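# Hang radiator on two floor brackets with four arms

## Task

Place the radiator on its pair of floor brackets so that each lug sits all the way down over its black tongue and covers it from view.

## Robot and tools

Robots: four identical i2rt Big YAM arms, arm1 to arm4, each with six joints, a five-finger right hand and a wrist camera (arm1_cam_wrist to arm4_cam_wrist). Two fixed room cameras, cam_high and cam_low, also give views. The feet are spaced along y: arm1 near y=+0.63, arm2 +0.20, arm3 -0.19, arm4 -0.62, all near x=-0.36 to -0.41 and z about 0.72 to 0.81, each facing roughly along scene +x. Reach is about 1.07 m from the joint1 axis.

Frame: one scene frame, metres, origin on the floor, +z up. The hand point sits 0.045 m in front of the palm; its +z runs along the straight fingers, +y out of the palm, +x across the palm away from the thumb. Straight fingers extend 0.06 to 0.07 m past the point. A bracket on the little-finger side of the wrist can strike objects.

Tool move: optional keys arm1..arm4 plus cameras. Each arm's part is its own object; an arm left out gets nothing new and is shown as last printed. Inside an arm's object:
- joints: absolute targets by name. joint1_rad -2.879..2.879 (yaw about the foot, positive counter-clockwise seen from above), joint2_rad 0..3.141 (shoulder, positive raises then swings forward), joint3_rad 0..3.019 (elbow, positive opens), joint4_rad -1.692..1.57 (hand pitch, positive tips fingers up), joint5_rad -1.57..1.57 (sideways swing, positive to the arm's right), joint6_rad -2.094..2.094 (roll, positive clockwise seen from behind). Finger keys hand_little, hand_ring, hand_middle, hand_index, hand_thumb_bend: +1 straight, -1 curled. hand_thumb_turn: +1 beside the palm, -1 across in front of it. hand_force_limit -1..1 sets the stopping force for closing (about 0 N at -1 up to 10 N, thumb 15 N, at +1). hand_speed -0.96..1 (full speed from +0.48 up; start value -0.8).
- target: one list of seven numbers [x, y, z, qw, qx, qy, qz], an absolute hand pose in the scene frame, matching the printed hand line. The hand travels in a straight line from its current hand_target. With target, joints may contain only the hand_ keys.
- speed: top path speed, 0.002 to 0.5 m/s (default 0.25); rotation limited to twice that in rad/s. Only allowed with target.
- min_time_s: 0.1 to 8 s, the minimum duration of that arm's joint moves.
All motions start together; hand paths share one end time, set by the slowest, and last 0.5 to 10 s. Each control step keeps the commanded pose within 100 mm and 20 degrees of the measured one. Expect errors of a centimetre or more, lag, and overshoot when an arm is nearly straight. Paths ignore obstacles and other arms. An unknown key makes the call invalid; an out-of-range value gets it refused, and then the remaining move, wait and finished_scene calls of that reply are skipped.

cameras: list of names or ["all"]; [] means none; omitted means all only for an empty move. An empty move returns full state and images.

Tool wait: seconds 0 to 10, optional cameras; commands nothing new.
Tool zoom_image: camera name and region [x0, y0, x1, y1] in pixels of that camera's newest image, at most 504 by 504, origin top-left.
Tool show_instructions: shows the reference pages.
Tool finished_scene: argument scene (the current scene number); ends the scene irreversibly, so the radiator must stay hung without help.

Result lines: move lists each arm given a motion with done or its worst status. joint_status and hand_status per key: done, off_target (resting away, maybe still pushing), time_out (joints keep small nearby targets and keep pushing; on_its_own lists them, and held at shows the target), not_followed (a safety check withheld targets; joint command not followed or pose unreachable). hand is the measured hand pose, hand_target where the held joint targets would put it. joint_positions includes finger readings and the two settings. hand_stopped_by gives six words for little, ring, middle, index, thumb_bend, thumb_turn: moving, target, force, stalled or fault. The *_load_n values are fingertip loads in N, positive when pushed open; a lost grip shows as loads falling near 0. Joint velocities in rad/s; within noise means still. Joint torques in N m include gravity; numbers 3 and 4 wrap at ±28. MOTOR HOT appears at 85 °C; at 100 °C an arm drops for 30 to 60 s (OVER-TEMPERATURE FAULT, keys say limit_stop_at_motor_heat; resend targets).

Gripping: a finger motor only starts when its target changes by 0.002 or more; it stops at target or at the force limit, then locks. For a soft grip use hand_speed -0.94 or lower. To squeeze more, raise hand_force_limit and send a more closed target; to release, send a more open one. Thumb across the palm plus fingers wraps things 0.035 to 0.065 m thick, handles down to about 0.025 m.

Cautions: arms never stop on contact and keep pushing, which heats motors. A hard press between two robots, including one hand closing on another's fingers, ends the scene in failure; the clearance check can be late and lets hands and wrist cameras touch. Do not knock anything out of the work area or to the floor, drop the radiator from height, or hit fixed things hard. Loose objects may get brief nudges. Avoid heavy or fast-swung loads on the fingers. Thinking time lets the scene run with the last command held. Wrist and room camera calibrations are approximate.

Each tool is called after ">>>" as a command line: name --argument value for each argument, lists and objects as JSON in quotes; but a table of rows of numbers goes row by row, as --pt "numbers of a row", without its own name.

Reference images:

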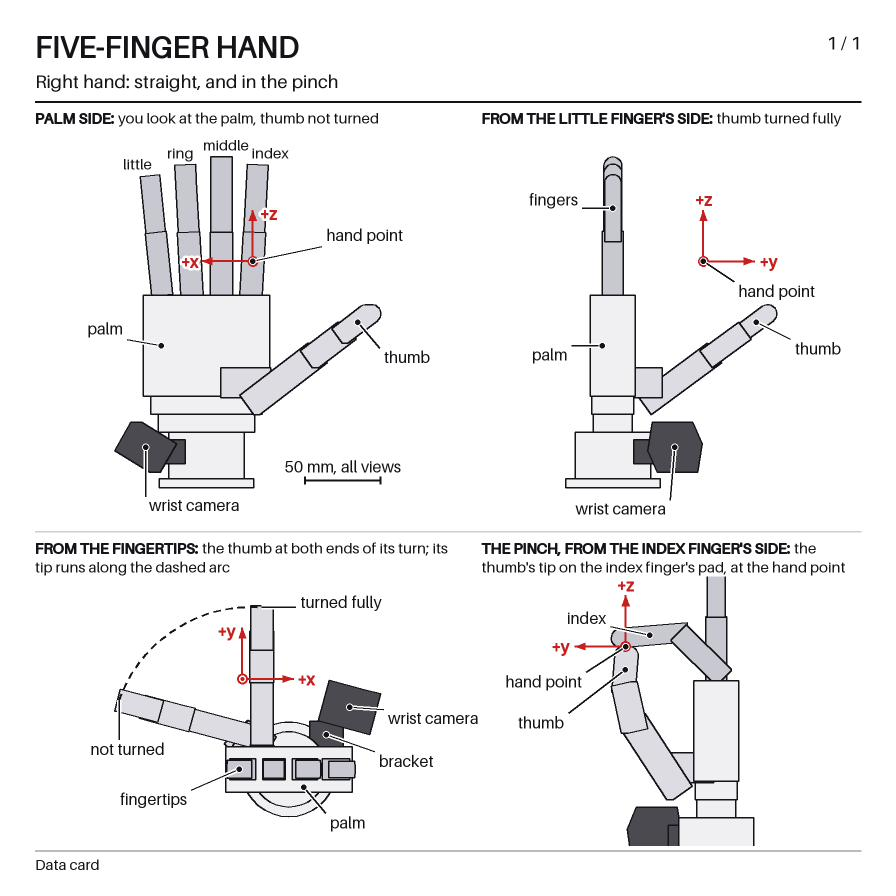

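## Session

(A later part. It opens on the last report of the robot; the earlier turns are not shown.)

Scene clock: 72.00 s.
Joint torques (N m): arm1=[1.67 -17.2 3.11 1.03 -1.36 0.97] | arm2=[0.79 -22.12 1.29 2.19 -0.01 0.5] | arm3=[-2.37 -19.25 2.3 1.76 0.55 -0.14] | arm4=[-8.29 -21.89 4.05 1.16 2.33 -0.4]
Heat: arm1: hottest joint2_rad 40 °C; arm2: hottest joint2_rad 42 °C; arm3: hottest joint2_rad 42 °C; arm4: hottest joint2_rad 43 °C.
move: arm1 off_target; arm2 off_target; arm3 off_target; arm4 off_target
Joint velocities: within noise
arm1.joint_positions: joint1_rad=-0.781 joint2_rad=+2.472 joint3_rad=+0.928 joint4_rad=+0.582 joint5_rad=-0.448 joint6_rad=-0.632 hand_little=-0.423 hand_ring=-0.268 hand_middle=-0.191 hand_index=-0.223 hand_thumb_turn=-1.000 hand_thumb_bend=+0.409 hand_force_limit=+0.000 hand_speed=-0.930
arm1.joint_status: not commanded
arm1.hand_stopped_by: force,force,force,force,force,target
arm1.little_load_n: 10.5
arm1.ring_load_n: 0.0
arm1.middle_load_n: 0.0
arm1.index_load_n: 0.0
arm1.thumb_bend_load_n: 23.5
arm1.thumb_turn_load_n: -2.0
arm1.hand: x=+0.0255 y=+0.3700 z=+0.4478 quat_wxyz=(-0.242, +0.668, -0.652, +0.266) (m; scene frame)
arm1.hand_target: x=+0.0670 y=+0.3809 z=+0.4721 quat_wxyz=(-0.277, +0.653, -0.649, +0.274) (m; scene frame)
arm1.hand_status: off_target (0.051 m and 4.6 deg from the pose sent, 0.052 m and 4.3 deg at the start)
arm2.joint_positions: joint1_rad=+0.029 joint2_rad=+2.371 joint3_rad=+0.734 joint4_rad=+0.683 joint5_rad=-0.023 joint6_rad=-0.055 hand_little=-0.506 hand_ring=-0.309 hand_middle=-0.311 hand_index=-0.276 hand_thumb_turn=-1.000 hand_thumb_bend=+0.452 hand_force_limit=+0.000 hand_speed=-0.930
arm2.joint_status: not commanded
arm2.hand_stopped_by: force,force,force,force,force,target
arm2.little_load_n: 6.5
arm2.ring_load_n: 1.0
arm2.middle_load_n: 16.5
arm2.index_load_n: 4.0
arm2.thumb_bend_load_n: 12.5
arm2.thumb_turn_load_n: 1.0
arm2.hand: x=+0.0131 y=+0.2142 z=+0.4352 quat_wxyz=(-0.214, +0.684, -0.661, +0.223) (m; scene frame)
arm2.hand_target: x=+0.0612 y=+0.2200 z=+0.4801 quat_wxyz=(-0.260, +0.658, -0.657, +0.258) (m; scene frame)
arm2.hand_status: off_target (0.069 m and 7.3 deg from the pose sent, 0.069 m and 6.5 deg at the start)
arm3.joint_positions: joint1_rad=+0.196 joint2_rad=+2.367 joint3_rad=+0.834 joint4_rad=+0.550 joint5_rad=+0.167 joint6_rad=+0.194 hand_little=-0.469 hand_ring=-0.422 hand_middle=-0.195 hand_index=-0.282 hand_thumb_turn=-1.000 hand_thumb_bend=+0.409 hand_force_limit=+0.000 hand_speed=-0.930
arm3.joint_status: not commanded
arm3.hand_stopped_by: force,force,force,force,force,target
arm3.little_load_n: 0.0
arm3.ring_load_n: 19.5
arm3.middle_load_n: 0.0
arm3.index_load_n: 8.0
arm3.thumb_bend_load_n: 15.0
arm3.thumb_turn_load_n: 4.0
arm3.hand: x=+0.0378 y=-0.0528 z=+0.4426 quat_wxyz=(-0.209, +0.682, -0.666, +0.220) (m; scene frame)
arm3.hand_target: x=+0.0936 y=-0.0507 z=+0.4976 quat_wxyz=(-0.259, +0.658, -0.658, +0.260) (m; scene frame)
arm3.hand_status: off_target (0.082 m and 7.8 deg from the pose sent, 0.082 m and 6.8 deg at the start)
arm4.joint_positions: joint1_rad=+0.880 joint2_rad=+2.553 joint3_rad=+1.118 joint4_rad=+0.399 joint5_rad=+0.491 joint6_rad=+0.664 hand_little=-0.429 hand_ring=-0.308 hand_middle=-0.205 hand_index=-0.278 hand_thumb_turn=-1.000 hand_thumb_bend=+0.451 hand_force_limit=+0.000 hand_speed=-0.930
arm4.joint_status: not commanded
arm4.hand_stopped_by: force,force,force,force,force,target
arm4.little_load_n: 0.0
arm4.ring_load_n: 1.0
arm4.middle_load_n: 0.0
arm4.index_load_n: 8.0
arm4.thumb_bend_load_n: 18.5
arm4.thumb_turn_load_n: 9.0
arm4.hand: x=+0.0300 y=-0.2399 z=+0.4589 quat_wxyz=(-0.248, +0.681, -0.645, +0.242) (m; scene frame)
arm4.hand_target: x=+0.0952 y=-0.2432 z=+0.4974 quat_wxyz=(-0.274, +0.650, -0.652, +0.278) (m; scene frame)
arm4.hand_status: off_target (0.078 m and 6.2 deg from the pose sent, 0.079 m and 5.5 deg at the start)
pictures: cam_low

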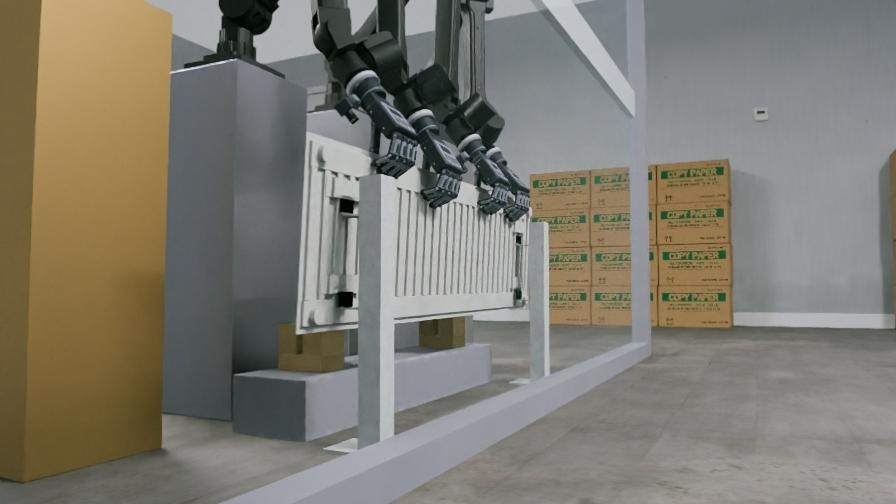

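>>> move --arm1 '{"target": [0.055, 0.38, 0.485, -0.3044, 0.6382, -0.6382, 0.3044], "speed": 0.05}' --arm2 '{"target": [0.049, 0.22, 0.496, -0.2932, 0.6435, -0.6435, 0.2932], "speed": 0.05}' --arm3 '{"target": [0.081, -0.050, 0.514, -0.2932, 0.6435, -0.6435, 0.2932], "speed": 0.05}' --arm4 '{"target": [0.083, -0.24, 0.510, -0.3044, 0.6382, -0.6382, 0.3044], "speed": 0.05}' --cameras '["cam_low"]'

>>> zoom_image --camera "cam_low" --region '[310, 170, 370, 230]'

>>> zoom_image --camera "cam_low" --region '[310, 260, 370, 320]'

>>> zoom_image --camera "cam_low" --region '[496, 205, 536, 255]'

>>> zoom_image --camera "cam_low" --region '[496, 262, 536, 312]'

Scene clock: 75.10 s.
Joint torques (N m): arm1=[0.38 -16.67 1.18 2.19 -1.74 0.88] | arm2=[0.85 -21.36 -1.11 4.25 0.08 0.49] | arm3=[-0.79 -19.08 -0.39 3.37 1.48 -0.14] | arm4=[-6.65 -22.18 1.88 2.29 2.78 -0.38]
Heat: arm1: hottest joint2_rad 40 °C; arm2: hottest joint2_rad 42 °C; arm3: hottest joint2_rad 43 °C; arm4: hottest joint2_rad 43 °C.
move: arm1 off_target; arm2 off_target; arm3 off_target; arm4 off_target
Joint velocities: within noise
arm1.joint_positions: joint1_rad=-0.809 joint2_rad=+2.463 joint3_rad=+0.882 joint4_rad=+0.681 joint5_rad=-0.511 joint6_rad=-0.623 hand_little=-0.423 hand_ring=-0.268 hand_middle=-0.191 hand_index=-0.223 hand_thumb_turn=-1.000 hand_thumb_bend=+0.409 hand_force_limit=+0.000 hand_speed=-0.930
arm1.joint_status: not commanded
arm1.hand_stopped_by: force,force,force,force,force,target
arm1.little_load_n: 9.0
arm1.ring_load_n: 0.0
arm1.middle_load_n: 0.0
arm1.index_load_n: 0.0
arm1.thumb_bend_load_n: 21.5
arm1.thumb_turn_load_n: -1.5
arm1.hand: x=+0.0236 y=+0.3703 z=+0.4609 quat_wxyz=(-0.268, +0.658, -0.640, +0.292) (m; scene frame)
arm1.hand_target: x=+0.0535 y=+0.3803 z=+0.4844 quat_wxyz=(-0.305, +0.641, -0.637, +0.301) (m; scene frame)
arm1.hand_status: off_target (0.041 m and 4.9 deg from the pose sent, 0.049 m and 9.2 deg at the start)
arm2.joint_positions: joint1_rad=+0.029 joint2_rad=+2.371 joint3_rad=+0.667 joint4_rad=+0.835 joint5_rad=-0.028 joint6_rad=-0.055 hand_little=-0.505 hand_ring=-0.309 hand_middle=-0.310 hand_index=-0.276 hand_thumb_turn=-1.000 hand_thumb_bend=+0.452 hand_force_limit=+0.000 hand_speed=-0.930
arm2.joint_status: not commanded
arm2.hand_stopped_by: force,force,force,force,force,target
arm2.little_load_n: 16.5
arm2.ring_load_n: 0.5
arm2.middle_load_n: 21.5
arm2.index_load_n: 3.0
arm2.thumb_bend_load_n: 12.0
arm2.thumb_turn_load_n: 0.5
arm2.hand: x=+0.0084 y=+0.2154 z=+0.4476 quat_wxyz=(-0.243, +0.675, -0.649, +0.251) (m; scene frame)
arm2.hand_target: x=+0.0475 y=+0.2200 z=+0.4932 quat_wxyz=(-0.294, +0.645, -0.643, +0.291) (m; scene frame)
arm2.hand_status: off_target (0.063 m and 8.4 deg from the pose sent, 0.071 m and 13.2 deg at the start)
arm3.joint_positions: joint1_rad=+0.197 joint2_rad=+2.367 joint3_rad=+0.765 joint4_rad=+0.704 joint5_rad=+0.173 joint6_rad=+0.194 hand_little=-0.469 hand_ring=-0.421 hand_middle=-0.195 hand_index=-0.282 hand_thumb_turn=-1.000 hand_thumb_bend=+0.409 hand_force_limit=+0.000 hand_speed=-0.930
arm3.joint_status: not commanded
arm3.hand_stopped_by: force,force,force,force,force,target
arm3.little_load_n: 0.5
arm3.ring_load_n: 24.0
arm3.middle_load_n: 0.5
arm3.index_load_n: 3.0
arm3.thumb_bend_load_n: 13.5
arm3.thumb_turn_load_n: 3.5
arm3.hand: x=+0.0332 y=-0.0550 z=+0.4525 quat_wxyz=(-0.243, +0.669, -0.659, +0.243) (m; scene frame)
arm3.hand_target: x=+0.0791 y=-0.0497 z=+0.5097 quat_wxyz=(-0.293, +0.643, -0.645, +0.292) (m; scene frame)
arm3.hand_status: off_target (0.078 m and 8.9 deg from the pose sent, 0.084 m and 13.7 deg at the start)
arm4.joint_positions: joint1_rad=+0.908 joint2_rad=+2.550 joint3_rad=+1.080 joint4_rad=+0.482 joint5_rad=+0.559 joint6_rad=+0.660 hand_little=-0.429 hand_ring=-0.308 hand_middle=-0.205 hand_index=-0.278 hand_thumb_turn=-0.999 hand_thumb_bend=+0.451 hand_force_limit=+0.000 hand_speed=-0.930
arm4.joint_status: not commanded
arm4.hand_stopped_by: force,force,force,force,force,target
arm4.little_load_n: 0.0
arm4.ring_load_n: 1.5
arm4.middle_load_n: 0.0
arm4.index_load_n: 6.5
arm4.thumb_bend_load_n: 18.5
arm4.thumb_turn_load_n: 9.5
arm4.hand: x=+0.0273 y=-0.2407 z=+0.4667 quat_wxyz=(-0.271, +0.671, -0.636, +0.269) (m; scene frame)
arm4.hand_target: x=+0.0809 y=-0.2418 z=+0.5088 quat_wxyz=(-0.302, +0.637, -0.640, +0.306) (m; scene frame)
arm4.hand_status: off_target (0.071 m and 6.7 deg from the pose sent, 0.074 m and 10.8 deg at the start)
pictures: cam_low

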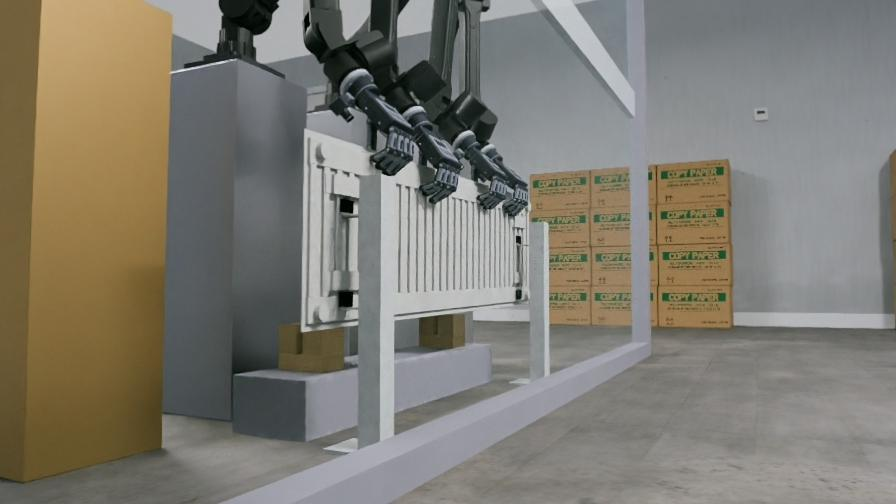

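Scaled by 8.400 from the camera's 896x504 image, which has a finer 1280x720 frame.

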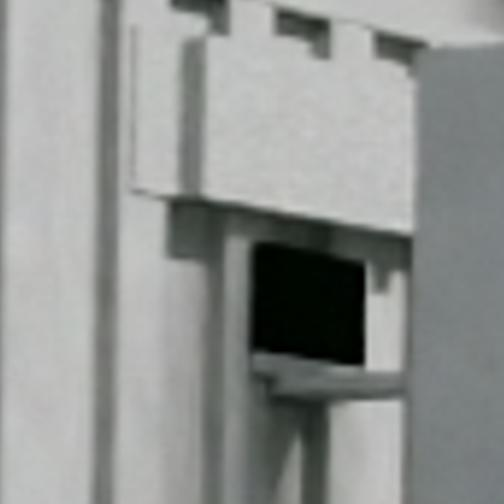

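Scaled by 8.400 from the camera's 896x504 image, which has a finer 1280x720 frame.

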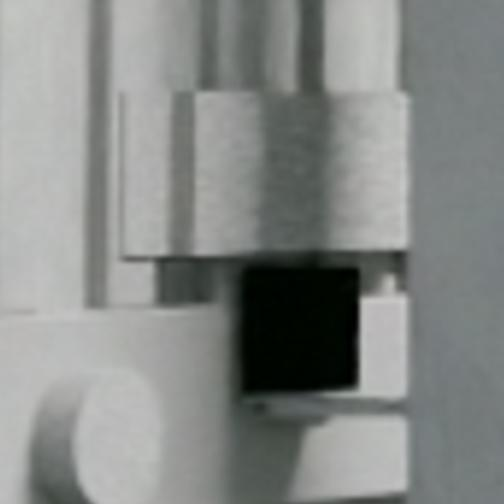

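Scaled by 10.080 from the camera's 896x504 image, which has a finer 1280x720 frame.

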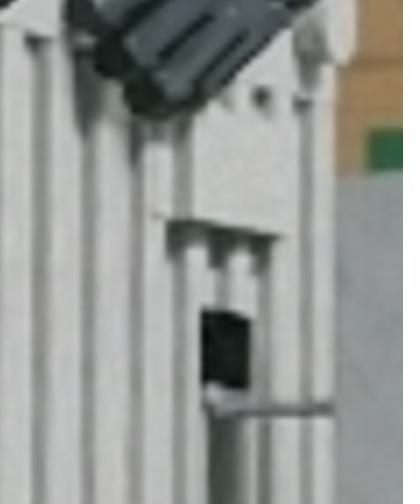

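Scaled by 10.080 from the camera's 896x504 image, which has a finer 1280x720 frame.

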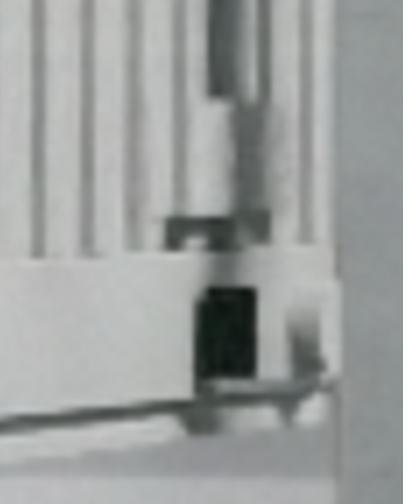

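>>> move --arm1 '{"target": [0.055, 0.38, 0.470, -0.3100, 0.6355, -0.6355, 0.3100], "speed": 0.04}' --arm2 '{"target": [0.049, 0.22, 0.483, -0.2988, 0.6409, -0.6409, 0.2988], "speed": 0.04}' --arm3 '{"target": [0.081, -0.050, 0.509, -0.2932, 0.6435, -0.6435, 0.2932], "speed": 0.04}' --arm4 '{"target": [0.083, -0.24, 0.510, -0.3044, 0.6382, -0.6382, 0.3044], "speed": 0.04}' --cameras '["cam_low"]'

>>> zoom_image --camera "cam_low" --region '[310, 170, 370, 230]'

>>> zoom_image --camera "cam_low" --region '[310, 260, 370, 320]'

>>> zoom_image --camera "cam_low" --region '[496, 205, 536, 255]'

>>> zoom_image --camera "cam_low" --region '[496, 262, 536, 312]'

Scene clock: 77.27 s.
Joint torques (N m): arm1=[0.44 -14.56 2.45 2.21 -1.69 0.89] | arm2=[0.15 -19.6 -0.21 4.86 0.06 0.53] | arm3=[-0.97 -18.08 -0.02 3.56 1.47 -0.16] | arm4=[-6.77 -22.12 1.91 2.35 2.61 -0.35]
Heat: arm1: hottest joint2_rad 40 °C; arm2: hottest joint2_rad 42 °C; arm3: hottest joint2_rad 43 °C; arm4: hottest joint2_rad 43 °C.
move: arm1 off_target; arm2 off_target; arm3 off_target; arm4 off_target
Joint velocities: within noise
arm1.joint_positions: joint1_rad=-0.813 joint2_rad=+2.484 joint3_rad=+0.882 joint4_rad=+0.726 joint5_rad=-0.524 joint6_rad=-0.618 hand_little=-0.423 hand_ring=-0.268 hand_middle=-0.191 hand_index=-0.223 hand_thumb_turn=-1.000 hand_thumb_bend=+0.409 hand_force_limit=+0.000 hand_speed=-0.930
arm1.joint_status: not commanded
arm1.hand_stopped_by: force,force,force,force,force,target
arm1.little_load_n: 8.5
arm1.ring_load_n: 0.0
arm1.middle_load_n: 0.0
arm1.index_load_n: 0.0
arm1.thumb_bend_load_n: 23.0
arm1.thumb_turn_load_n: -1.5
arm1.hand: x=+0.0245 y=+0.3703 z=+0.4572 quat_wxyz=(-0.274, +0.655, -0.637, +0.302) (m; scene frame)
arm1.hand_target: x=+0.0535 y=+0.3803 z=+0.4705 quat_wxyz=(-0.310, +0.638, -0.634, +0.307) (m; scene frame)
arm1.hand_status: off_target (0.034 m and 4.8 deg from the pose sent, 0.034 m and 5.8 deg at the start)
arm2.joint_positions: joint1_rad=+0.029 joint2_rad=+2.394 joint3_rad=+0.662 joint4_rad=+0.889 joint5_rad=-0.030 joint6_rad=-0.059 hand_little=-0.505 hand_ring=-0.309 hand_middle=-0.310 hand_index=-0.277 hand_thumb_turn=-1.000 hand_thumb_bend=+0.452 hand_force_limit=+0.000 hand_speed=-0.930
arm2.joint_status: not commanded
arm2.hand_stopped_by: force,force,force,force,force,target
arm2.little_load_n: 15.0
arm2.ring_load_n: 0.0
arm2.middle_load_n: 22.0
arm2.index_load_n: 1.5
arm2.thumb_bend_load_n: 13.5
arm2.thumb_turn_load_n: 0.5
arm2.hand: x=+0.0090 y=+0.2153 z=+0.4452 quat_wxyz=(-0.251, +0.673, -0.645, +0.260) (m; scene frame)
arm2.hand_target: x=+0.0474 y=+0.2200 z=+0.4822 quat_wxyz=(-0.299, +0.642, -0.640, +0.297) (m; scene frame)
arm2.hand_status: off_target (0.055 m and 8.0 deg from the pose sent, 0.054 m and 9.4 deg at the start)
arm3.joint_positions: joint1_rad=+0.198 joint2_rad=+2.367 joint3_rad=+0.765 joint4_rad=+0.711 joint5_rad=+0.174 joint6_rad=+0.194 hand_little=-0.469 hand_ring=-0.421 hand_middle=-0.195 hand_index=-0.282 hand_thumb_turn=-1.000 hand_thumb_bend=+0.409 hand_force_limit=+0.000 hand_speed=-0.930
arm3.joint_status: not commanded
arm3.hand_stopped_by: force,force,force,force,force,target
arm3.little_load_n: 1.5
arm3.ring_load_n: 26.0
arm3.middle_load_n: 0.0
arm3.index_load_n: 2.5
arm3.thumb_bend_load_n: 14.0
arm3.thumb_turn_load_n: 3.5
arm3.hand: x=+0.0344 y=-0.0544 z=+0.4532 quat_wxyz=(-0.245, +0.668, -0.659, +0.244) (m; scene frame)
arm3.hand_target: x=+0.0790 y=-0.0498 z=+0.5059 quat_wxyz=(-0.293, +0.643, -0.645, +0.292) (m; scene frame)
arm3.hand_status: off_target (0.073 m and 8.5 deg from the pose sent, 0.074 m and 8.9 deg at the start)
arm4.joint_positions: joint1_rad=+0.909 joint2_rad=+2.548 joint3_rad=+1.078 joint4_rad=+0.484 joint5_rad=+0.563 joint6_rad=+0.657 hand_little=-0.429 hand_ring=-0.308 hand_middle=-0.205 hand_index=-0.278 hand_thumb_turn=-0.999 hand_thumb_bend=+0.451 hand_force_limit=+0.000 hand_speed=-0.930
arm4.joint_status: not commanded
arm4.hand_stopped_by: force,force,force,force,force,target
arm4.little_load_n: 0.0
arm4.ring_load_n: 1.0
arm4.middle_load_n: 0.0
arm4.index_load_n: 7.0
arm4.thumb_bend_load_n: 18.5
arm4.thumb_turn_load_n: 10.0
arm4.hand: x=+0.0278 y=-0.2405 z=+0.4680 quat_wxyz=(-0.271, +0.671, -0.635, +0.271) (m; scene frame)
arm4.hand_target: x=+0.0809 y=-0.2420 z=+0.5088 quat_wxyz=(-0.302, +0.637, -0.640, +0.306) (m; scene frame)
arm4.hand_status: off_target (0.069 m and 6.6 deg from the pose sent, 0.071 m and 6.7 deg at the start)
pictures: cam_low

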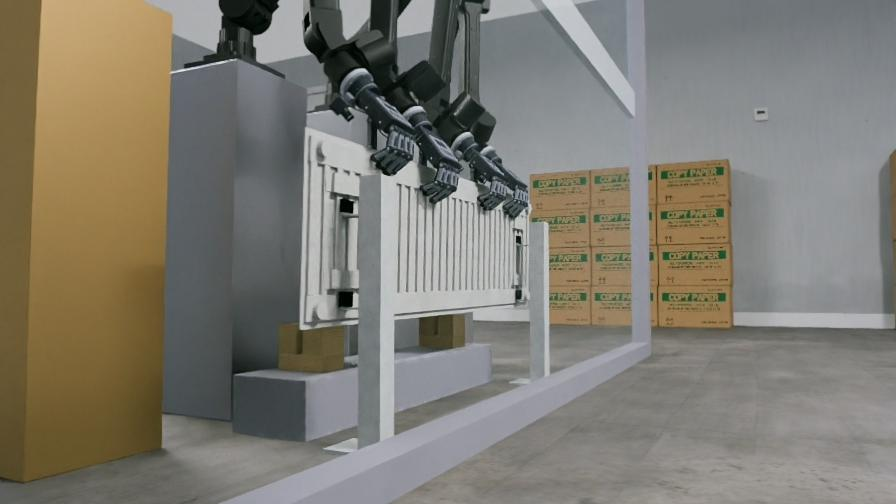

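Scaled by 8.400 from the camera's 896x504 image, which has a finer 1280x720 frame.

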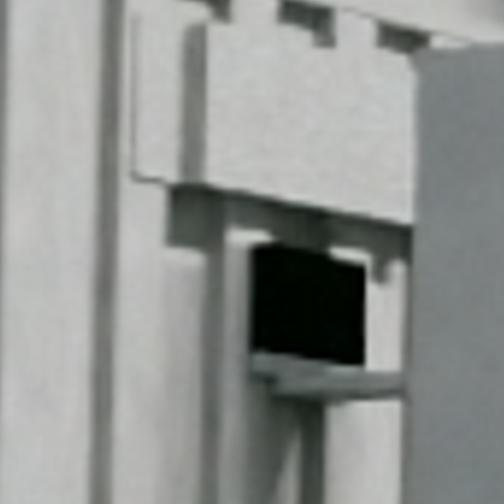

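Scaled by 8.400 from the camera's 896x504 image, which has a finer 1280x720 frame.

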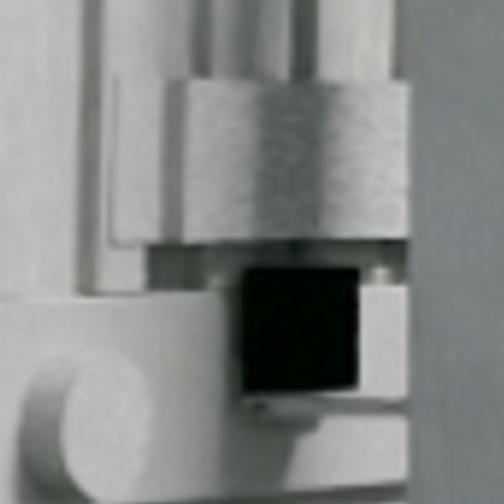

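Scaled by 10.080 from the camera's 896x504 image, which has a finer 1280x720 frame.

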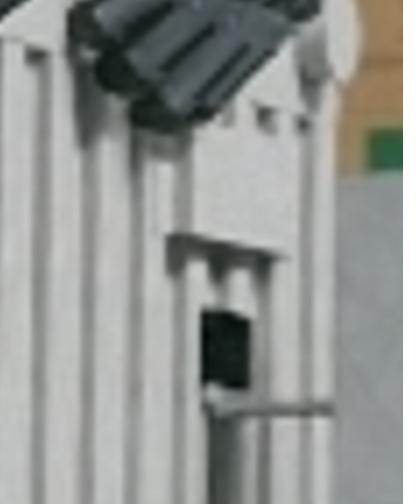

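Scaled by 10.080 from the camera's 896x504 image, which has a finer 1280x720 frame.

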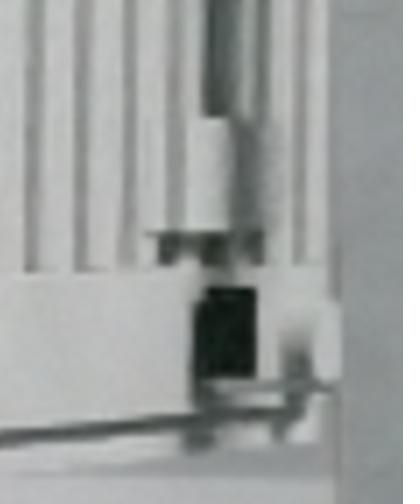

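>>> move --arm1 '{"target": [0.056, 0.38, 0.455, -0.3100, 0.6355, -0.6355, 0.3100], "speed": 0.04}' --arm2 '{"target": [0.050, 0.22, 0.469, -0.2988, 0.6409, -0.6409, 0.2988], "speed": 0.04}' --arm3 '{"target": [0.082, -0.050, 0.497, -0.2988, 0.6409, -0.6409, 0.2988], "speed": 0.04}' --arm4 '{"target": [0.084, -0.24, 0.499, -0.3100, 0.6355, -0.6355, 0.3100], "speed": 0.04}' --cameras '["cam_low"]'

>>> zoom_image --camera "cam_low" --region '[310, 170, 370, 230]'

>>> zoom_image --camera "cam_low" --region '[310, 260, 370, 320]'

>>> zoom_image --camera "cam_low" --region '[496, 205, 536, 255]'

>>> zoom_image --camera "cam_low" --region '[496, 262, 536, 312]'

Scene clock: 79.37 s.
Joint torques (N m): arm1=[0.5 -14.62 2.47 2.06 -1.56 0.9] | arm2=[0.56 -18.61 0.02 4.63 0.16 0.57] | arm3=[-0.91 -16.67 0.46 3.9 1.52 -0.12] | arm4=[-6.65 -19.66 2.69 3.11 2.78 -0.25]
Heat: arm1: hottest joint2_rad 40 °C; arm2: hottest joint2_rad 42 °C; arm3: hottest joint2_rad 43 °C; arm4: hottest joint2_rad 43 °C.
move: arm1 off_target; arm2 off_target; arm3 off_target; arm4 off_target
Joint velocities: within noise
arm1.joint_positions: joint1_rad=-0.813 joint2_rad=+2.529 joint3_rad=+0.905 joint4_rad=+0.751 joint5_rad=-0.526 joint6_rad=-0.618 hand_little=-0.423 hand_ring=-0.268 hand_middle=-0.191 hand_index=-0.223 hand_thumb_turn=-1.000 hand_thumb_bend=+0.409 hand_force_limit=+0.000 hand_speed=-0.930
arm1.joint_status: not commanded
arm1.hand_stopped_by: force,force,force,force,force,target
arm1.little_load_n: 4.5
arm1.ring_load_n: 0.0
arm1.middle_load_n: 0.0
arm1.index_load_n: 0.0
arm1.thumb_bend_load_n: 27.0
arm1.thumb_turn_load_n: -2.0
arm1.hand: x=+0.0248 y=+0.3705 z=+0.4428 quat_wxyz=(-0.275, +0.655, -0.635, +0.303) (m; scene frame)
arm1.hand_target: x=+0.0545 y=+0.3805 z=+0.4555 quat_wxyz=(-0.310, +0.638, -0.634, +0.307) (m; scene frame)
arm1.hand_status: off_target (0.035 m and 4.7 deg from the pose sent, 0.033 m and 4.8 deg at the start)
arm2.joint_positions: joint1_rad=+0.029 joint2_rad=+2.433 joint3_rad=+0.679 joint4_rad=+0.917 joint5_rad=-0.031 joint6_rad=-0.068 hand_little=-0.505 hand_ring=-0.309 hand_middle=-0.310 hand_index=-0.277 hand_thumb_turn=-1.000 hand_thumb_bend=+0.453 hand_force_limit=+0.000 hand_speed=-0.930
arm2.joint_status: not commanded
arm2.hand_stopped_by: force,force,force,force,force,target
arm2.little_load_n: 10.0
arm2.ring_load_n: 0.0
arm2.middle_load_n: 23.0
arm2.index_load_n: 1.0
arm2.thumb_bend_load_n: 14.5
arm2.thumb_turn_load_n: 0.0
arm2.hand: x=+0.0096 y=+0.2149 z=+0.4343 quat_wxyz=(-0.252, +0.676, -0.641, +0.263) (m; scene frame)
arm2.hand_target: x=+0.0485 y=+0.2199 z=+0.4686 quat_wxyz=(-0.299, +0.642, -0.640, +0.296) (m; scene frame)
arm2.hand_status: off_target (0.054 m and 7.9 deg from the pose sent, 0.048 m and 8.0 deg at the start)
arm3.joint_positions: joint1_rad=+0.199 joint2_rad=+2.388 joint3_rad=+0.765 joint4_rad=+0.756 joint5_rad=+0.176 joint6_rad=+0.189 hand_little=-0.469 hand_ring=-0.421 hand_middle=-0.195 hand_index=-0.282 hand_thumb_turn=-1.000 hand_thumb_bend=+0.409 hand_force_limit=+0.000 hand_speed=-0.930
arm3.joint_status: not commanded
arm3.hand_stopped_by: force,force,force,force,force,target
arm3.little_load_n: 0.0
arm3.ring_load_n: 26.0
arm3.middle_load_n: 0.0
arm3.index_load_n: 0.5
arm3.thumb_bend_load_n: 14.5
arm3.thumb_turn_load_n: 3.5
arm3.hand: x=+0.0364 y=-0.0540 z=+0.4498 quat_wxyz=(-0.253, +0.666, -0.655, +0.251) (m; scene frame)
arm3.hand_target: x=+0.0801 y=-0.0499 z=+0.4956 quat_wxyz=(-0.298, +0.640, -0.642, +0.298) (m; scene frame)
arm3.hand_status: off_target (0.066 m and 8.2 deg from the pose sent, 0.065 m and 9.5 deg at the start)
arm4.joint_positions: joint1_rad=+0.911 joint2_rad=+2.548 joint3_rad=+1.077 joint4_rad=+0.501 joint5_rad=+0.571 joint6_rad=+0.641 hand_little=-0.429 hand_ring=-0.308 hand_middle=-0.205 hand_index=-0.278 hand_thumb_turn=-0.999 hand_thumb_bend=+0.452 hand_force_limit=+0.000 hand_speed=-0.930
arm4.joint_status: not commanded
arm4.hand_stopped_by: force,force,force,force,force,target
arm4.little_load_n: 0.0
arm4.ring_load_n: 0.0
arm4.middle_load_n: 0.0
arm4.index_load_n: 7.5
arm4.thumb_bend_load_n: 20.0
arm4.thumb_turn_load_n: 9.0
arm4.hand: x=+0.0298 y=-0.2394 z=+0.4698 quat_wxyz=(-0.276, +0.672, -0.629, +0.276) (m; scene frame)
arm4.hand_target: x=+0.0816 y=-0.2424 z=+0.4995 quat_wxyz=(-0.307, +0.635, -0.637, +0.311) (m; scene frame)
arm4.hand_status: off_target (0.062 m and 6.9 deg from the pose sent, 0.064 m and 7.5 deg at the start)
pictures: cam_low

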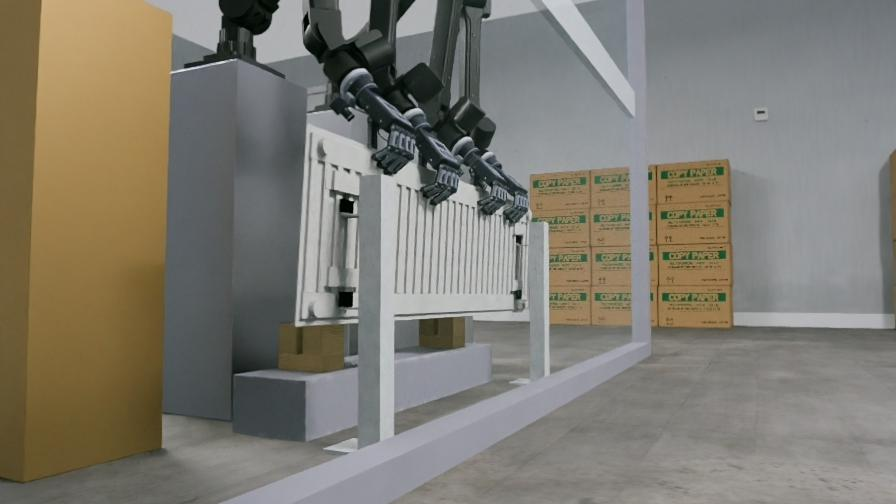

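Scaled by 8.400 from the camera's 896x504 image, which has a finer 1280x720 frame.

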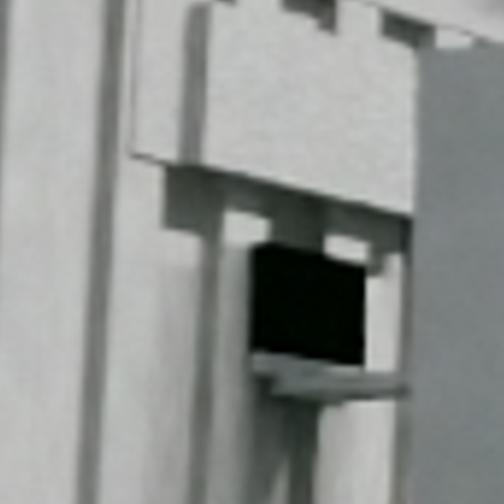

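Scaled by 8.400 from the camera's 896x504 image, which has a finer 1280x720 frame.

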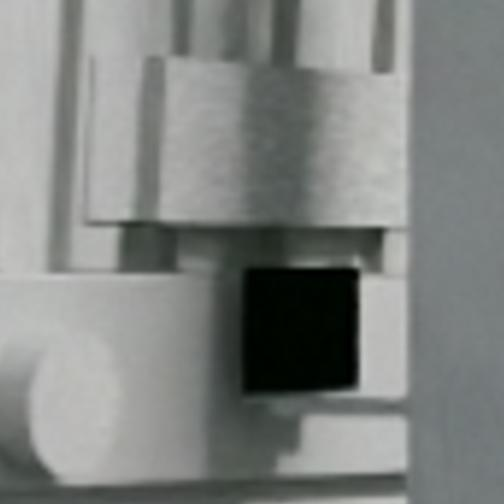

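Scaled by 10.080 from the camera's 896x504 image, which has a finer 1280x720 frame.

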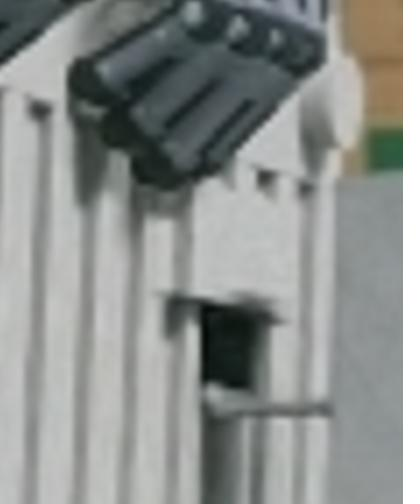

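Scaled by 10.080 from the camera's 896x504 image, which has a finer 1280x720 frame.

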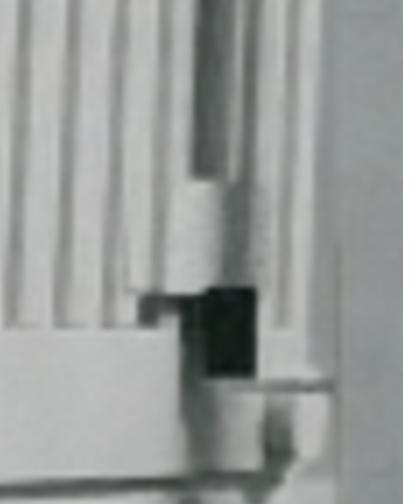

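>>> move --arm1 '{"target": [0.056, 0.38, 0.470, -0.3265, 0.6272, -0.6272, 0.3265], "speed": 0.05}' --arm2 '{"target": [0.050, 0.22, 0.484, -0.3155, 0.6328, -0.6328, 0.3155], "speed": 0.05}' --arm3 '{"target": [0.082, -0.050, 0.497, -0.3155, 0.6328, -0.6328, 0.3155], "speed": 0.05}' --arm4 '{"target": [0.084, -0.24, 0.497, -0.3265, 0.6272, -0.6272, 0.3265], "speed": 0.05}' --cameras '["cam_low"]'

>>> zoom_image --camera "cam_low" --region '[310, 170, 370, 230]'

>>> zoom_image --camera "cam_low" --region '[310, 260, 370, 320]'

>>> zoom_image --camera "cam_low" --region '[496, 205, 536, 255]'

>>> zoom_image --camera "cam_low" --region '[496, 262, 536, 312]'

Scene clock: 83.77 s.
Joint torques (N m): arm1=[0.32 -15.85 1.07 2.52 -1.75 0.96] | arm2=[0.79 -20.84 -1.83 5.09 0.2 0.59] | arm3=[-0.85 -16.09 0.12 4.34 1.67 -0.19] | arm4=[-6.95 -18.9 2.84 3.07 2.84 -0.25]
Heat: arm1: hottest joint2_rad 41 °C; arm2: hottest joint2_rad 43 °C; arm3: hottest joint2_rad 43 °C; arm4: hottest joint2_rad 44 °C.
move: arm1 off_target; arm2 off_target; arm3 off_target; arm4 off_target
Joint velocities: within noise
arm1.joint_positions: joint1_rad=-0.824 joint2_rad=+2.532 joint3_rad=+0.891 joint4_rad=+0.800 joint5_rad=-0.558 joint6_rad=-0.607 hand_little=-0.423 hand_ring=-0.268 hand_middle=-0.191 hand_index=-0.223 hand_thumb_turn=-1.000 hand_thumb_bend=+0.409 hand_force_limit=+0.000 hand_speed=-0.930
arm1.joint_status: not commanded
arm1.hand_stopped_by: force,force,force,force,force,target
arm1.little_load_n: 9.5
arm1.ring_load_n: 0.0
arm1.middle_load_n: 0.0
arm1.index_load_n: 0.0
arm1.thumb_bend_load_n: 25.5
arm1.thumb_turn_load_n: -2.0
arm1.hand: x=+0.0254 y=+0.3713 z=+0.4482 quat_wxyz=(-0.289, +0.649, -0.629, +0.315) (m; scene frame)
arm1.hand_target: x=+0.0545 y=+0.3804 z=+0.4696 quat_wxyz=(-0.327, +0.630, -0.626, +0.323) (m; scene frame)
arm1.hand_status: off_target (0.039 m and 5.2 deg from the pose sent, 0.042 m and 7.3 deg at the start)
arm2.joint_positions: joint1_rad=+0.029 joint2_rad=+2.442 joint3_rad=+0.662 joint4_rad=+0.976 joint5_rad=-0.034 joint6_rad=-0.068 hand_little=-0.505 hand_ring=-0.309 hand_middle=-0.310 hand_index=-0.277 hand_thumb_turn=-1.000 hand_thumb_bend=+0.453 hand_force_limit=+0.000 hand_speed=-0.930
arm2.joint_status: not commanded
arm2.hand_stopped_by: force,force,force,force,force,target
arm2.little_load_n: 16.0
arm2.ring_load_n: 0.0
arm2.middle_load_n: 26.5
arm2.index_load_n: 1.0
arm2.thumb_bend_load_n: 14.0
arm2.thumb_turn_load_n: 0.5
arm2.hand: x=+0.0097 y=+0.2154 z=+0.4379 quat_wxyz=(-0.263, +0.672, -0.636, +0.273) (m; scene frame)
arm2.hand_target: x=+0.0484 y=+0.2199 z=+0.4820 quat_wxyz=(-0.316, +0.635, -0.632, +0.313) (m; scene frame)
arm2.hand_status: off_target (0.061 m and 8.9 deg from the pose sent, 0.064 m and 10.8 deg at the start)
arm3.joint_positions: joint1_rad=+0.205 joint2_rad=+2.409 joint3_rad=+0.748 joint4_rad=+0.842 joint5_rad=+0.186 joint6_rad=+0.188 hand_little=-0.469 hand_ring=-0.420 hand_middle=-0.195 hand_index=-0.283 hand_thumb_turn=-1.000 hand_thumb_bend=+0.409 hand_force_limit=+0.000 hand_speed=-0.930
arm3.joint_status: not commanded
arm3.hand_stopped_by: force,force,force,force,force,target
arm3.little_load_n: 2.0
arm3.ring_load_n: 26.0
arm3.middle_load_n: 0.0
arm3.index_load_n: 0.0
arm3.thumb_bend_load_n: 12.5
arm3.thumb_turn_load_n: 3.0
arm3.hand: x=+0.0376 y=-0.0529 z=+0.4506 quat_wxyz=(-0.271, +0.659, -0.649, +0.266) (m; scene frame)
arm3.hand_target: x=+0.0802 y=-0.0500 z=+0.4958 quat_wxyz=(-0.315, +0.632, -0.634, +0.315) (m; scene frame)
arm3.hand_status: off_target (0.064 m and 8.4 deg from the pose sent, 0.066 m and 11.2 deg at the start)
arm4.joint_positions: joint1_rad=+0.926 joint2_rad=+2.564 joint3_rad=+1.063 joint4_rad=+0.577 joint5_rad=+0.607 joint6_rad=+0.620 hand_little=-0.429 hand_ring=-0.308 hand_middle=-0.205 hand_index=-0.278 hand_thumb_turn=-0.999 hand_thumb_bend=+0.452 hand_force_limit=+0.000 hand_speed=-0.930
arm4.joint_status: not commanded
arm4.hand_stopped_by: force,force,force,force,force,target
arm4.little_load_n: 0.0
arm4.ring_load_n: 0.0
arm4.middle_load_n: 0.0
arm4.index_load_n: 8.0
arm4.thumb_bend_load_n: 21.5
arm4.thumb_turn_load_n: 10.0
arm4.hand: x=+0.0294 y=-0.2391 z=+0.4702 quat_wxyz=(-0.294, +0.667, -0.619, +0.292) (m; scene frame)
arm4.hand_target: x=+0.0815 y=-0.2425 z=+0.4980 quat_wxyz=(-0.324, +0.627, -0.629, +0.328) (m; scene frame)
arm4.hand_status: off_target (0.061 m and 7.2 deg from the pose sent, 0.061 m and 9.6 deg at the start)
pictures: cam_low

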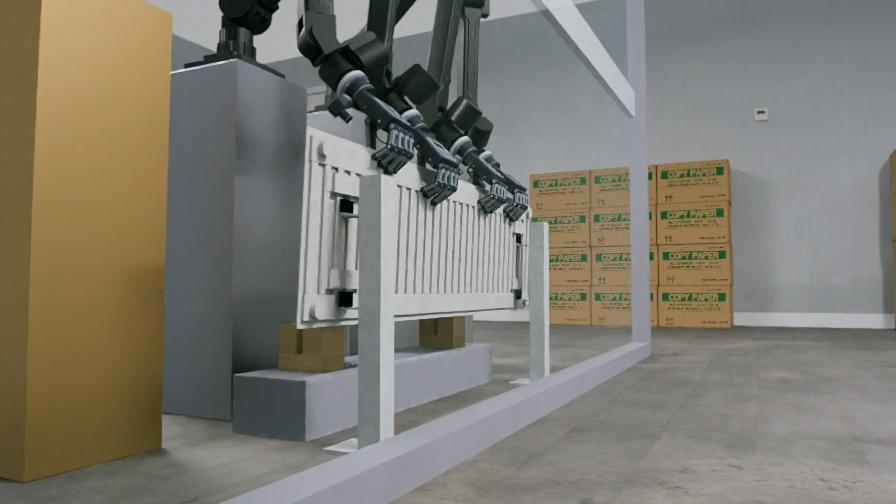

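Scaled by 8.400 from the camera's 896x504 image, which has a finer 1280x720 frame.

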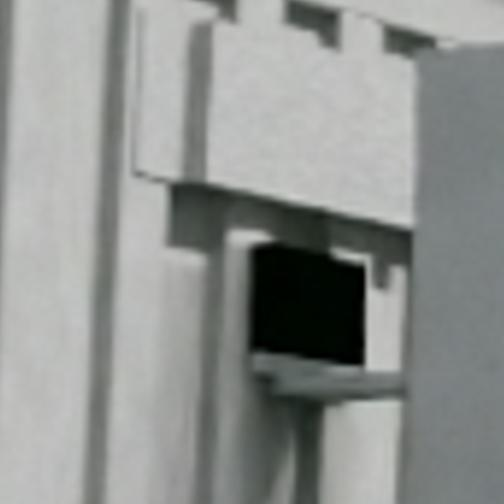

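Scaled by 8.400 from the camera's 896x504 image, which has a finer 1280x720 frame.

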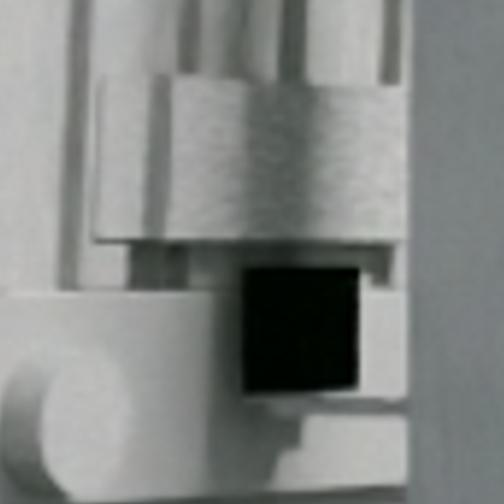

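Scaled by 10.080 from the camera's 896x504 image, which has a finer 1280x720 frame.

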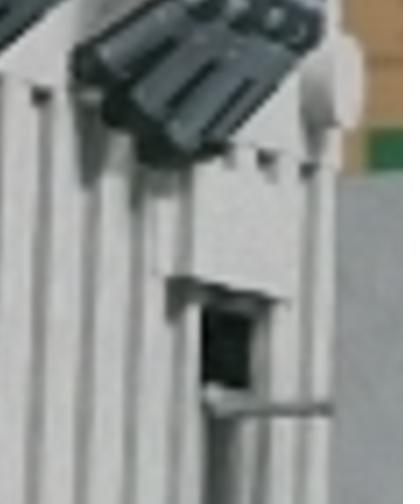

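Scaled by 10.080 from the camera's 896x504 image, which has a finer 1280x720 frame.

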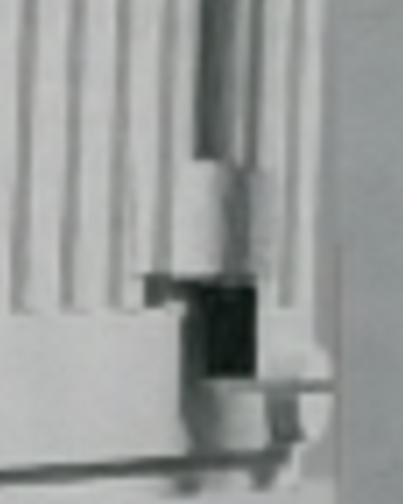

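>>> move --arm1 '{"target": [0.053, 0.38, 0.472, -0.3428, 0.6184, -0.6184, 0.3428], "speed": 0.05}' --arm2 '{"target": [0.048, 0.22, 0.490, -0.3428, 0.6184, -0.6184, 0.3428], "speed": 0.05}' --arm3 '{"target": [0.080, -0.050, 0.500, -0.3428, 0.6184, -0.6184, 0.3428], "speed": 0.05}' --arm4 '{"target": [0.081, -0.24, 0.497, -0.3428, 0.6184, -0.6184, 0.3428], "speed": 0.05}' --cameras '["cam_low"]'

>>> zoom_image --camera "cam_low" --region '[310, 170, 370, 230]'

>>> zoom_image --camera "cam_low" --region '[310, 260, 370, 320]'

>>> zoom_image --camera "cam_low" --region '[496, 205, 536, 255]'

>>> zoom_image --camera "cam_low" --region '[496, 262, 536, 312]'

Scene clock: 87.33 s.
Joint torques (N m): arm1=[0.21 -15.33 0.85 2.8 -1.66 0.91] | arm2=[-0.15 -19.72 -2.39 6 0.26 0.62] | arm3=[-1.14 -15.62 -0.58 4.83 1.69 -0.32] | arm4=[-6.77 -18.78 2.56 3.21 2.85 -0.23]
Heat: arm1: hottest joint2_rad 41 °C; arm2: hottest joint2_rad 43 °C; arm3: hottest joint2_rad 43 °C; arm4: hottest joint2_rad 44 °C.
move: arm1 off_target; arm2 off_target; arm3 off_target; arm4 off_target
Joint velocities: within noise
arm1.joint_positions: joint1_rad=-0.842 joint2_rad=+2.550 joint3_rad=+0.876 joint4_rad=+0.881 joint5_rad=-0.599 joint6_rad=-0.584 hand_little=-0.423 hand_ring=-0.268 hand_middle=-0.191 hand_index=-0.223 hand_thumb_turn=-1.000 hand_thumb_bend=+0.409 hand_force_limit=+0.000 hand_speed=-0.930
arm1.joint_status: not commanded
arm1.hand_stopped_by: force,force,force,force,force,target
arm1.little_load_n: 12.0
arm1.ring_load_n: 0.0
arm1.middle_load_n: 0.0
arm1.index_load_n: 0.5
arm1.thumb_bend_load_n: 25.5
arm1.thumb_turn_load_n: -3.0
arm1.hand: x=+0.0252 y=+0.3717 z=+0.4521 quat_wxyz=(-0.307, +0.638, -0.623, +0.333) (m; scene frame)
arm1.hand_target: x=+0.0517 y=+0.3803 z=+0.4717 quat_wxyz=(-0.343, +0.621, -0.617, +0.340) (m; scene frame)
arm1.hand_status: off_target (0.035 m and 4.9 deg from the pose sent, 0.037 m and 7.9 deg at the start)
arm2.joint_positions: joint1_rad=+0.029 joint2_rad=+2.488 joint3_rad=+0.635 joint4_rad=+1.131 joint5_rad=-0.039 joint6_rad=-0.068 hand_little=-0.505 hand_ring=-0.309 hand_middle=-0.310 hand_index=-0.277 hand_thumb_turn=-1.000 hand_thumb_bend=+0.454 hand_force_limit=+0.000 hand_speed=-0.930
arm2.joint_status: not commanded
arm2.hand_stopped_by: force,force,force,force,force,target
arm2.little_load_n: 16.5
arm2.ring_load_n: 0.0
arm2.middle_load_n: 27.5
arm2.index_load_n: 0.0
arm2.thumb_bend_load_n: 20.5
arm2.thumb_turn_load_n: 1.0
arm2.hand: x=+0.0101 y=+0.2165 z=+0.4416 quat_wxyz=(-0.290, +0.662, -0.623, +0.300) (m; scene frame)
arm2.hand_target: x=+0.0463 y=+0.2199 z=+0.4876 quat_wxyz=(-0.343, +0.620, -0.618, +0.340) (m; scene frame)
arm2.hand_status: off_target (0.062 m and 9.2 deg from the pose sent, 0.065 m and 13.8 deg at the start)
arm3.joint_positions: joint1_rad=+0.217 joint2_rad=+2.455 joint3_rad=+0.720 joint4_rad=+0.993 joint5_rad=+0.211 joint6_rad=+0.187 hand_little=-0.468 hand_ring=-0.420 hand_middle=-0.195 hand_index=-0.283 hand_thumb_turn=-1.000 hand_thumb_bend=+0.409 hand_force_limit=+0.000 hand_speed=-0.930
arm3.joint_status: not commanded
arm3.hand_stopped_by: force,force,force,force,force,target
arm3.little_load_n: 2.5
arm3.ring_load_n: 25.0
arm3.middle_load_n: 0.0
arm3.index_load_n: 0.0
arm3.thumb_bend_load_n: 13.0
arm3.thumb_turn_load_n: 3.0
arm3.hand: x=+0.0364 y=-0.0528 z=+0.4512 quat_wxyz=(-0.297, +0.646, -0.640, +0.291) (m; scene frame)
arm3.hand_target: x=+0.0780 y=-0.0500 z=+0.4984 quat_wxyz=(-0.342, +0.618, -0.621, +0.342) (m; scene frame)
arm3.hand_status: off_target (0.066 m and 8.9 deg from the pose sent, 0.065 m and 13.4 deg at the start)
arm4.joint_positions: joint1_rad=+0.945 joint2_rad=+2.588 joint3_rad=+1.052 joint4_rad=+0.657 joint5_rad=+0.648 joint6_rad=+0.602 hand_little=-0.429 hand_ring=-0.308 hand_middle=-0.205 hand_index=-0.278 hand_thumb_turn=-0.999 hand_thumb_bend=+0.452 hand_force_limit=+0.000 hand_speed=-0.930
arm4.joint_status: not commanded
arm4.hand_stopped_by: force,force,force,force,force,target
arm4.little_load_n: 0.0
arm4.ring_load_n: 0.0
arm4.middle_load_n: 0.0
arm4.index_load_n: 8.5
arm4.thumb_bend_load_n: 22.5
arm4.thumb_turn_load_n: 10.5
arm4.hand: x=+0.0278 y=-0.2386 z=+0.4693 quat_wxyz=(-0.312, +0.660, -0.610, +0.309) (m; scene frame)
arm4.hand_target: x=+0.0784 y=-0.2424 z=+0.4978 quat_wxyz=(-0.340, +0.618, -0.620, +0.344) (m; scene frame)
arm4.hand_status: off_target (0.060 m and 7.1 deg from the pose sent, 0.058 m and 9.8 deg at the start)
pictures: cam_low

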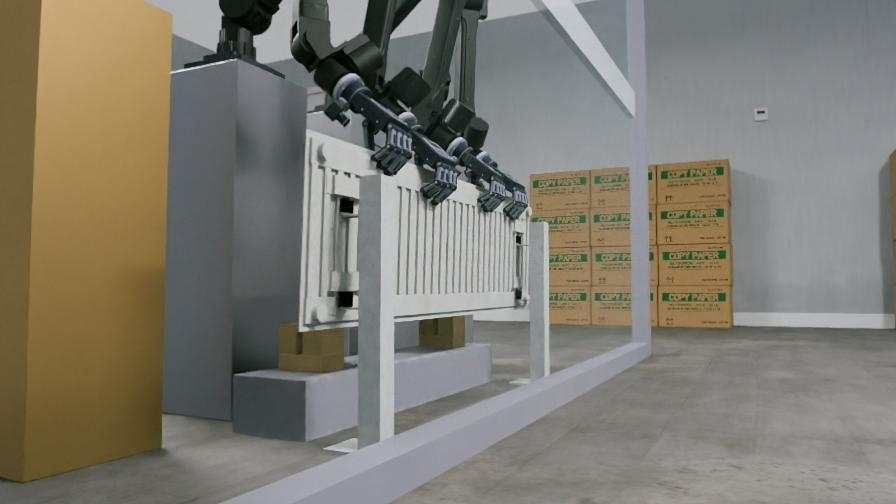

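Scaled by 8.400 from the camera's 896x504 image, which has a finer 1280x720 frame.

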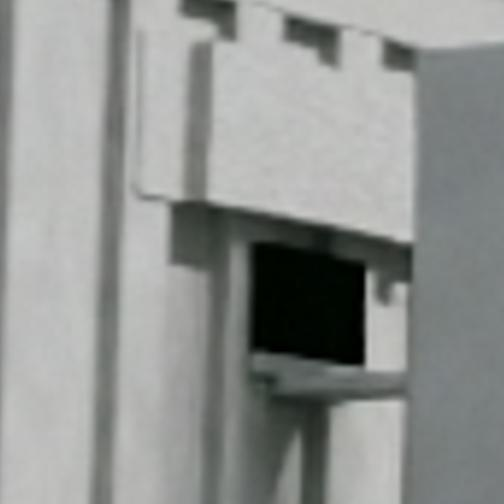

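Scaled by 8.400 from the camera's 896x504 image, which has a finer 1280x720 frame.

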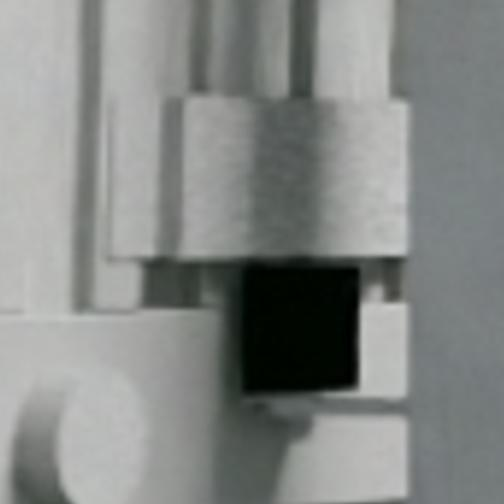

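Scaled by 10.080 from the camera's 896x504 image, which has a finer 1280x720 frame.

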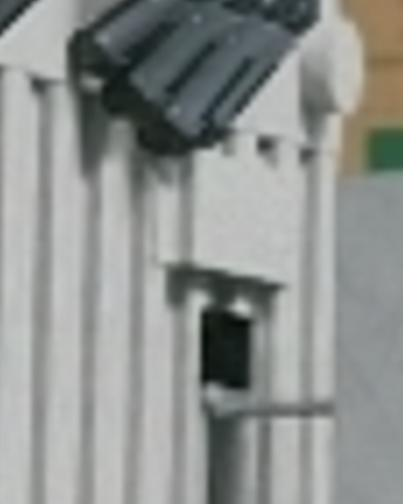

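Scaled by 10.080 from the camera's 896x504 image, which has a finer 1280x720 frame.

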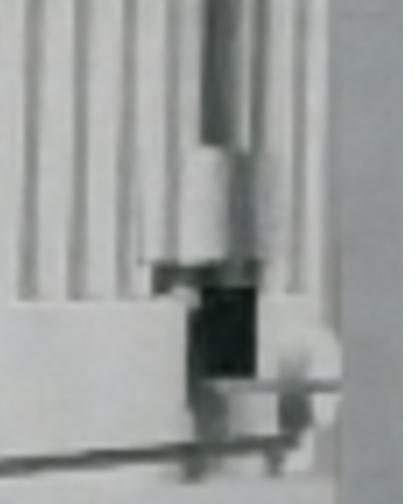

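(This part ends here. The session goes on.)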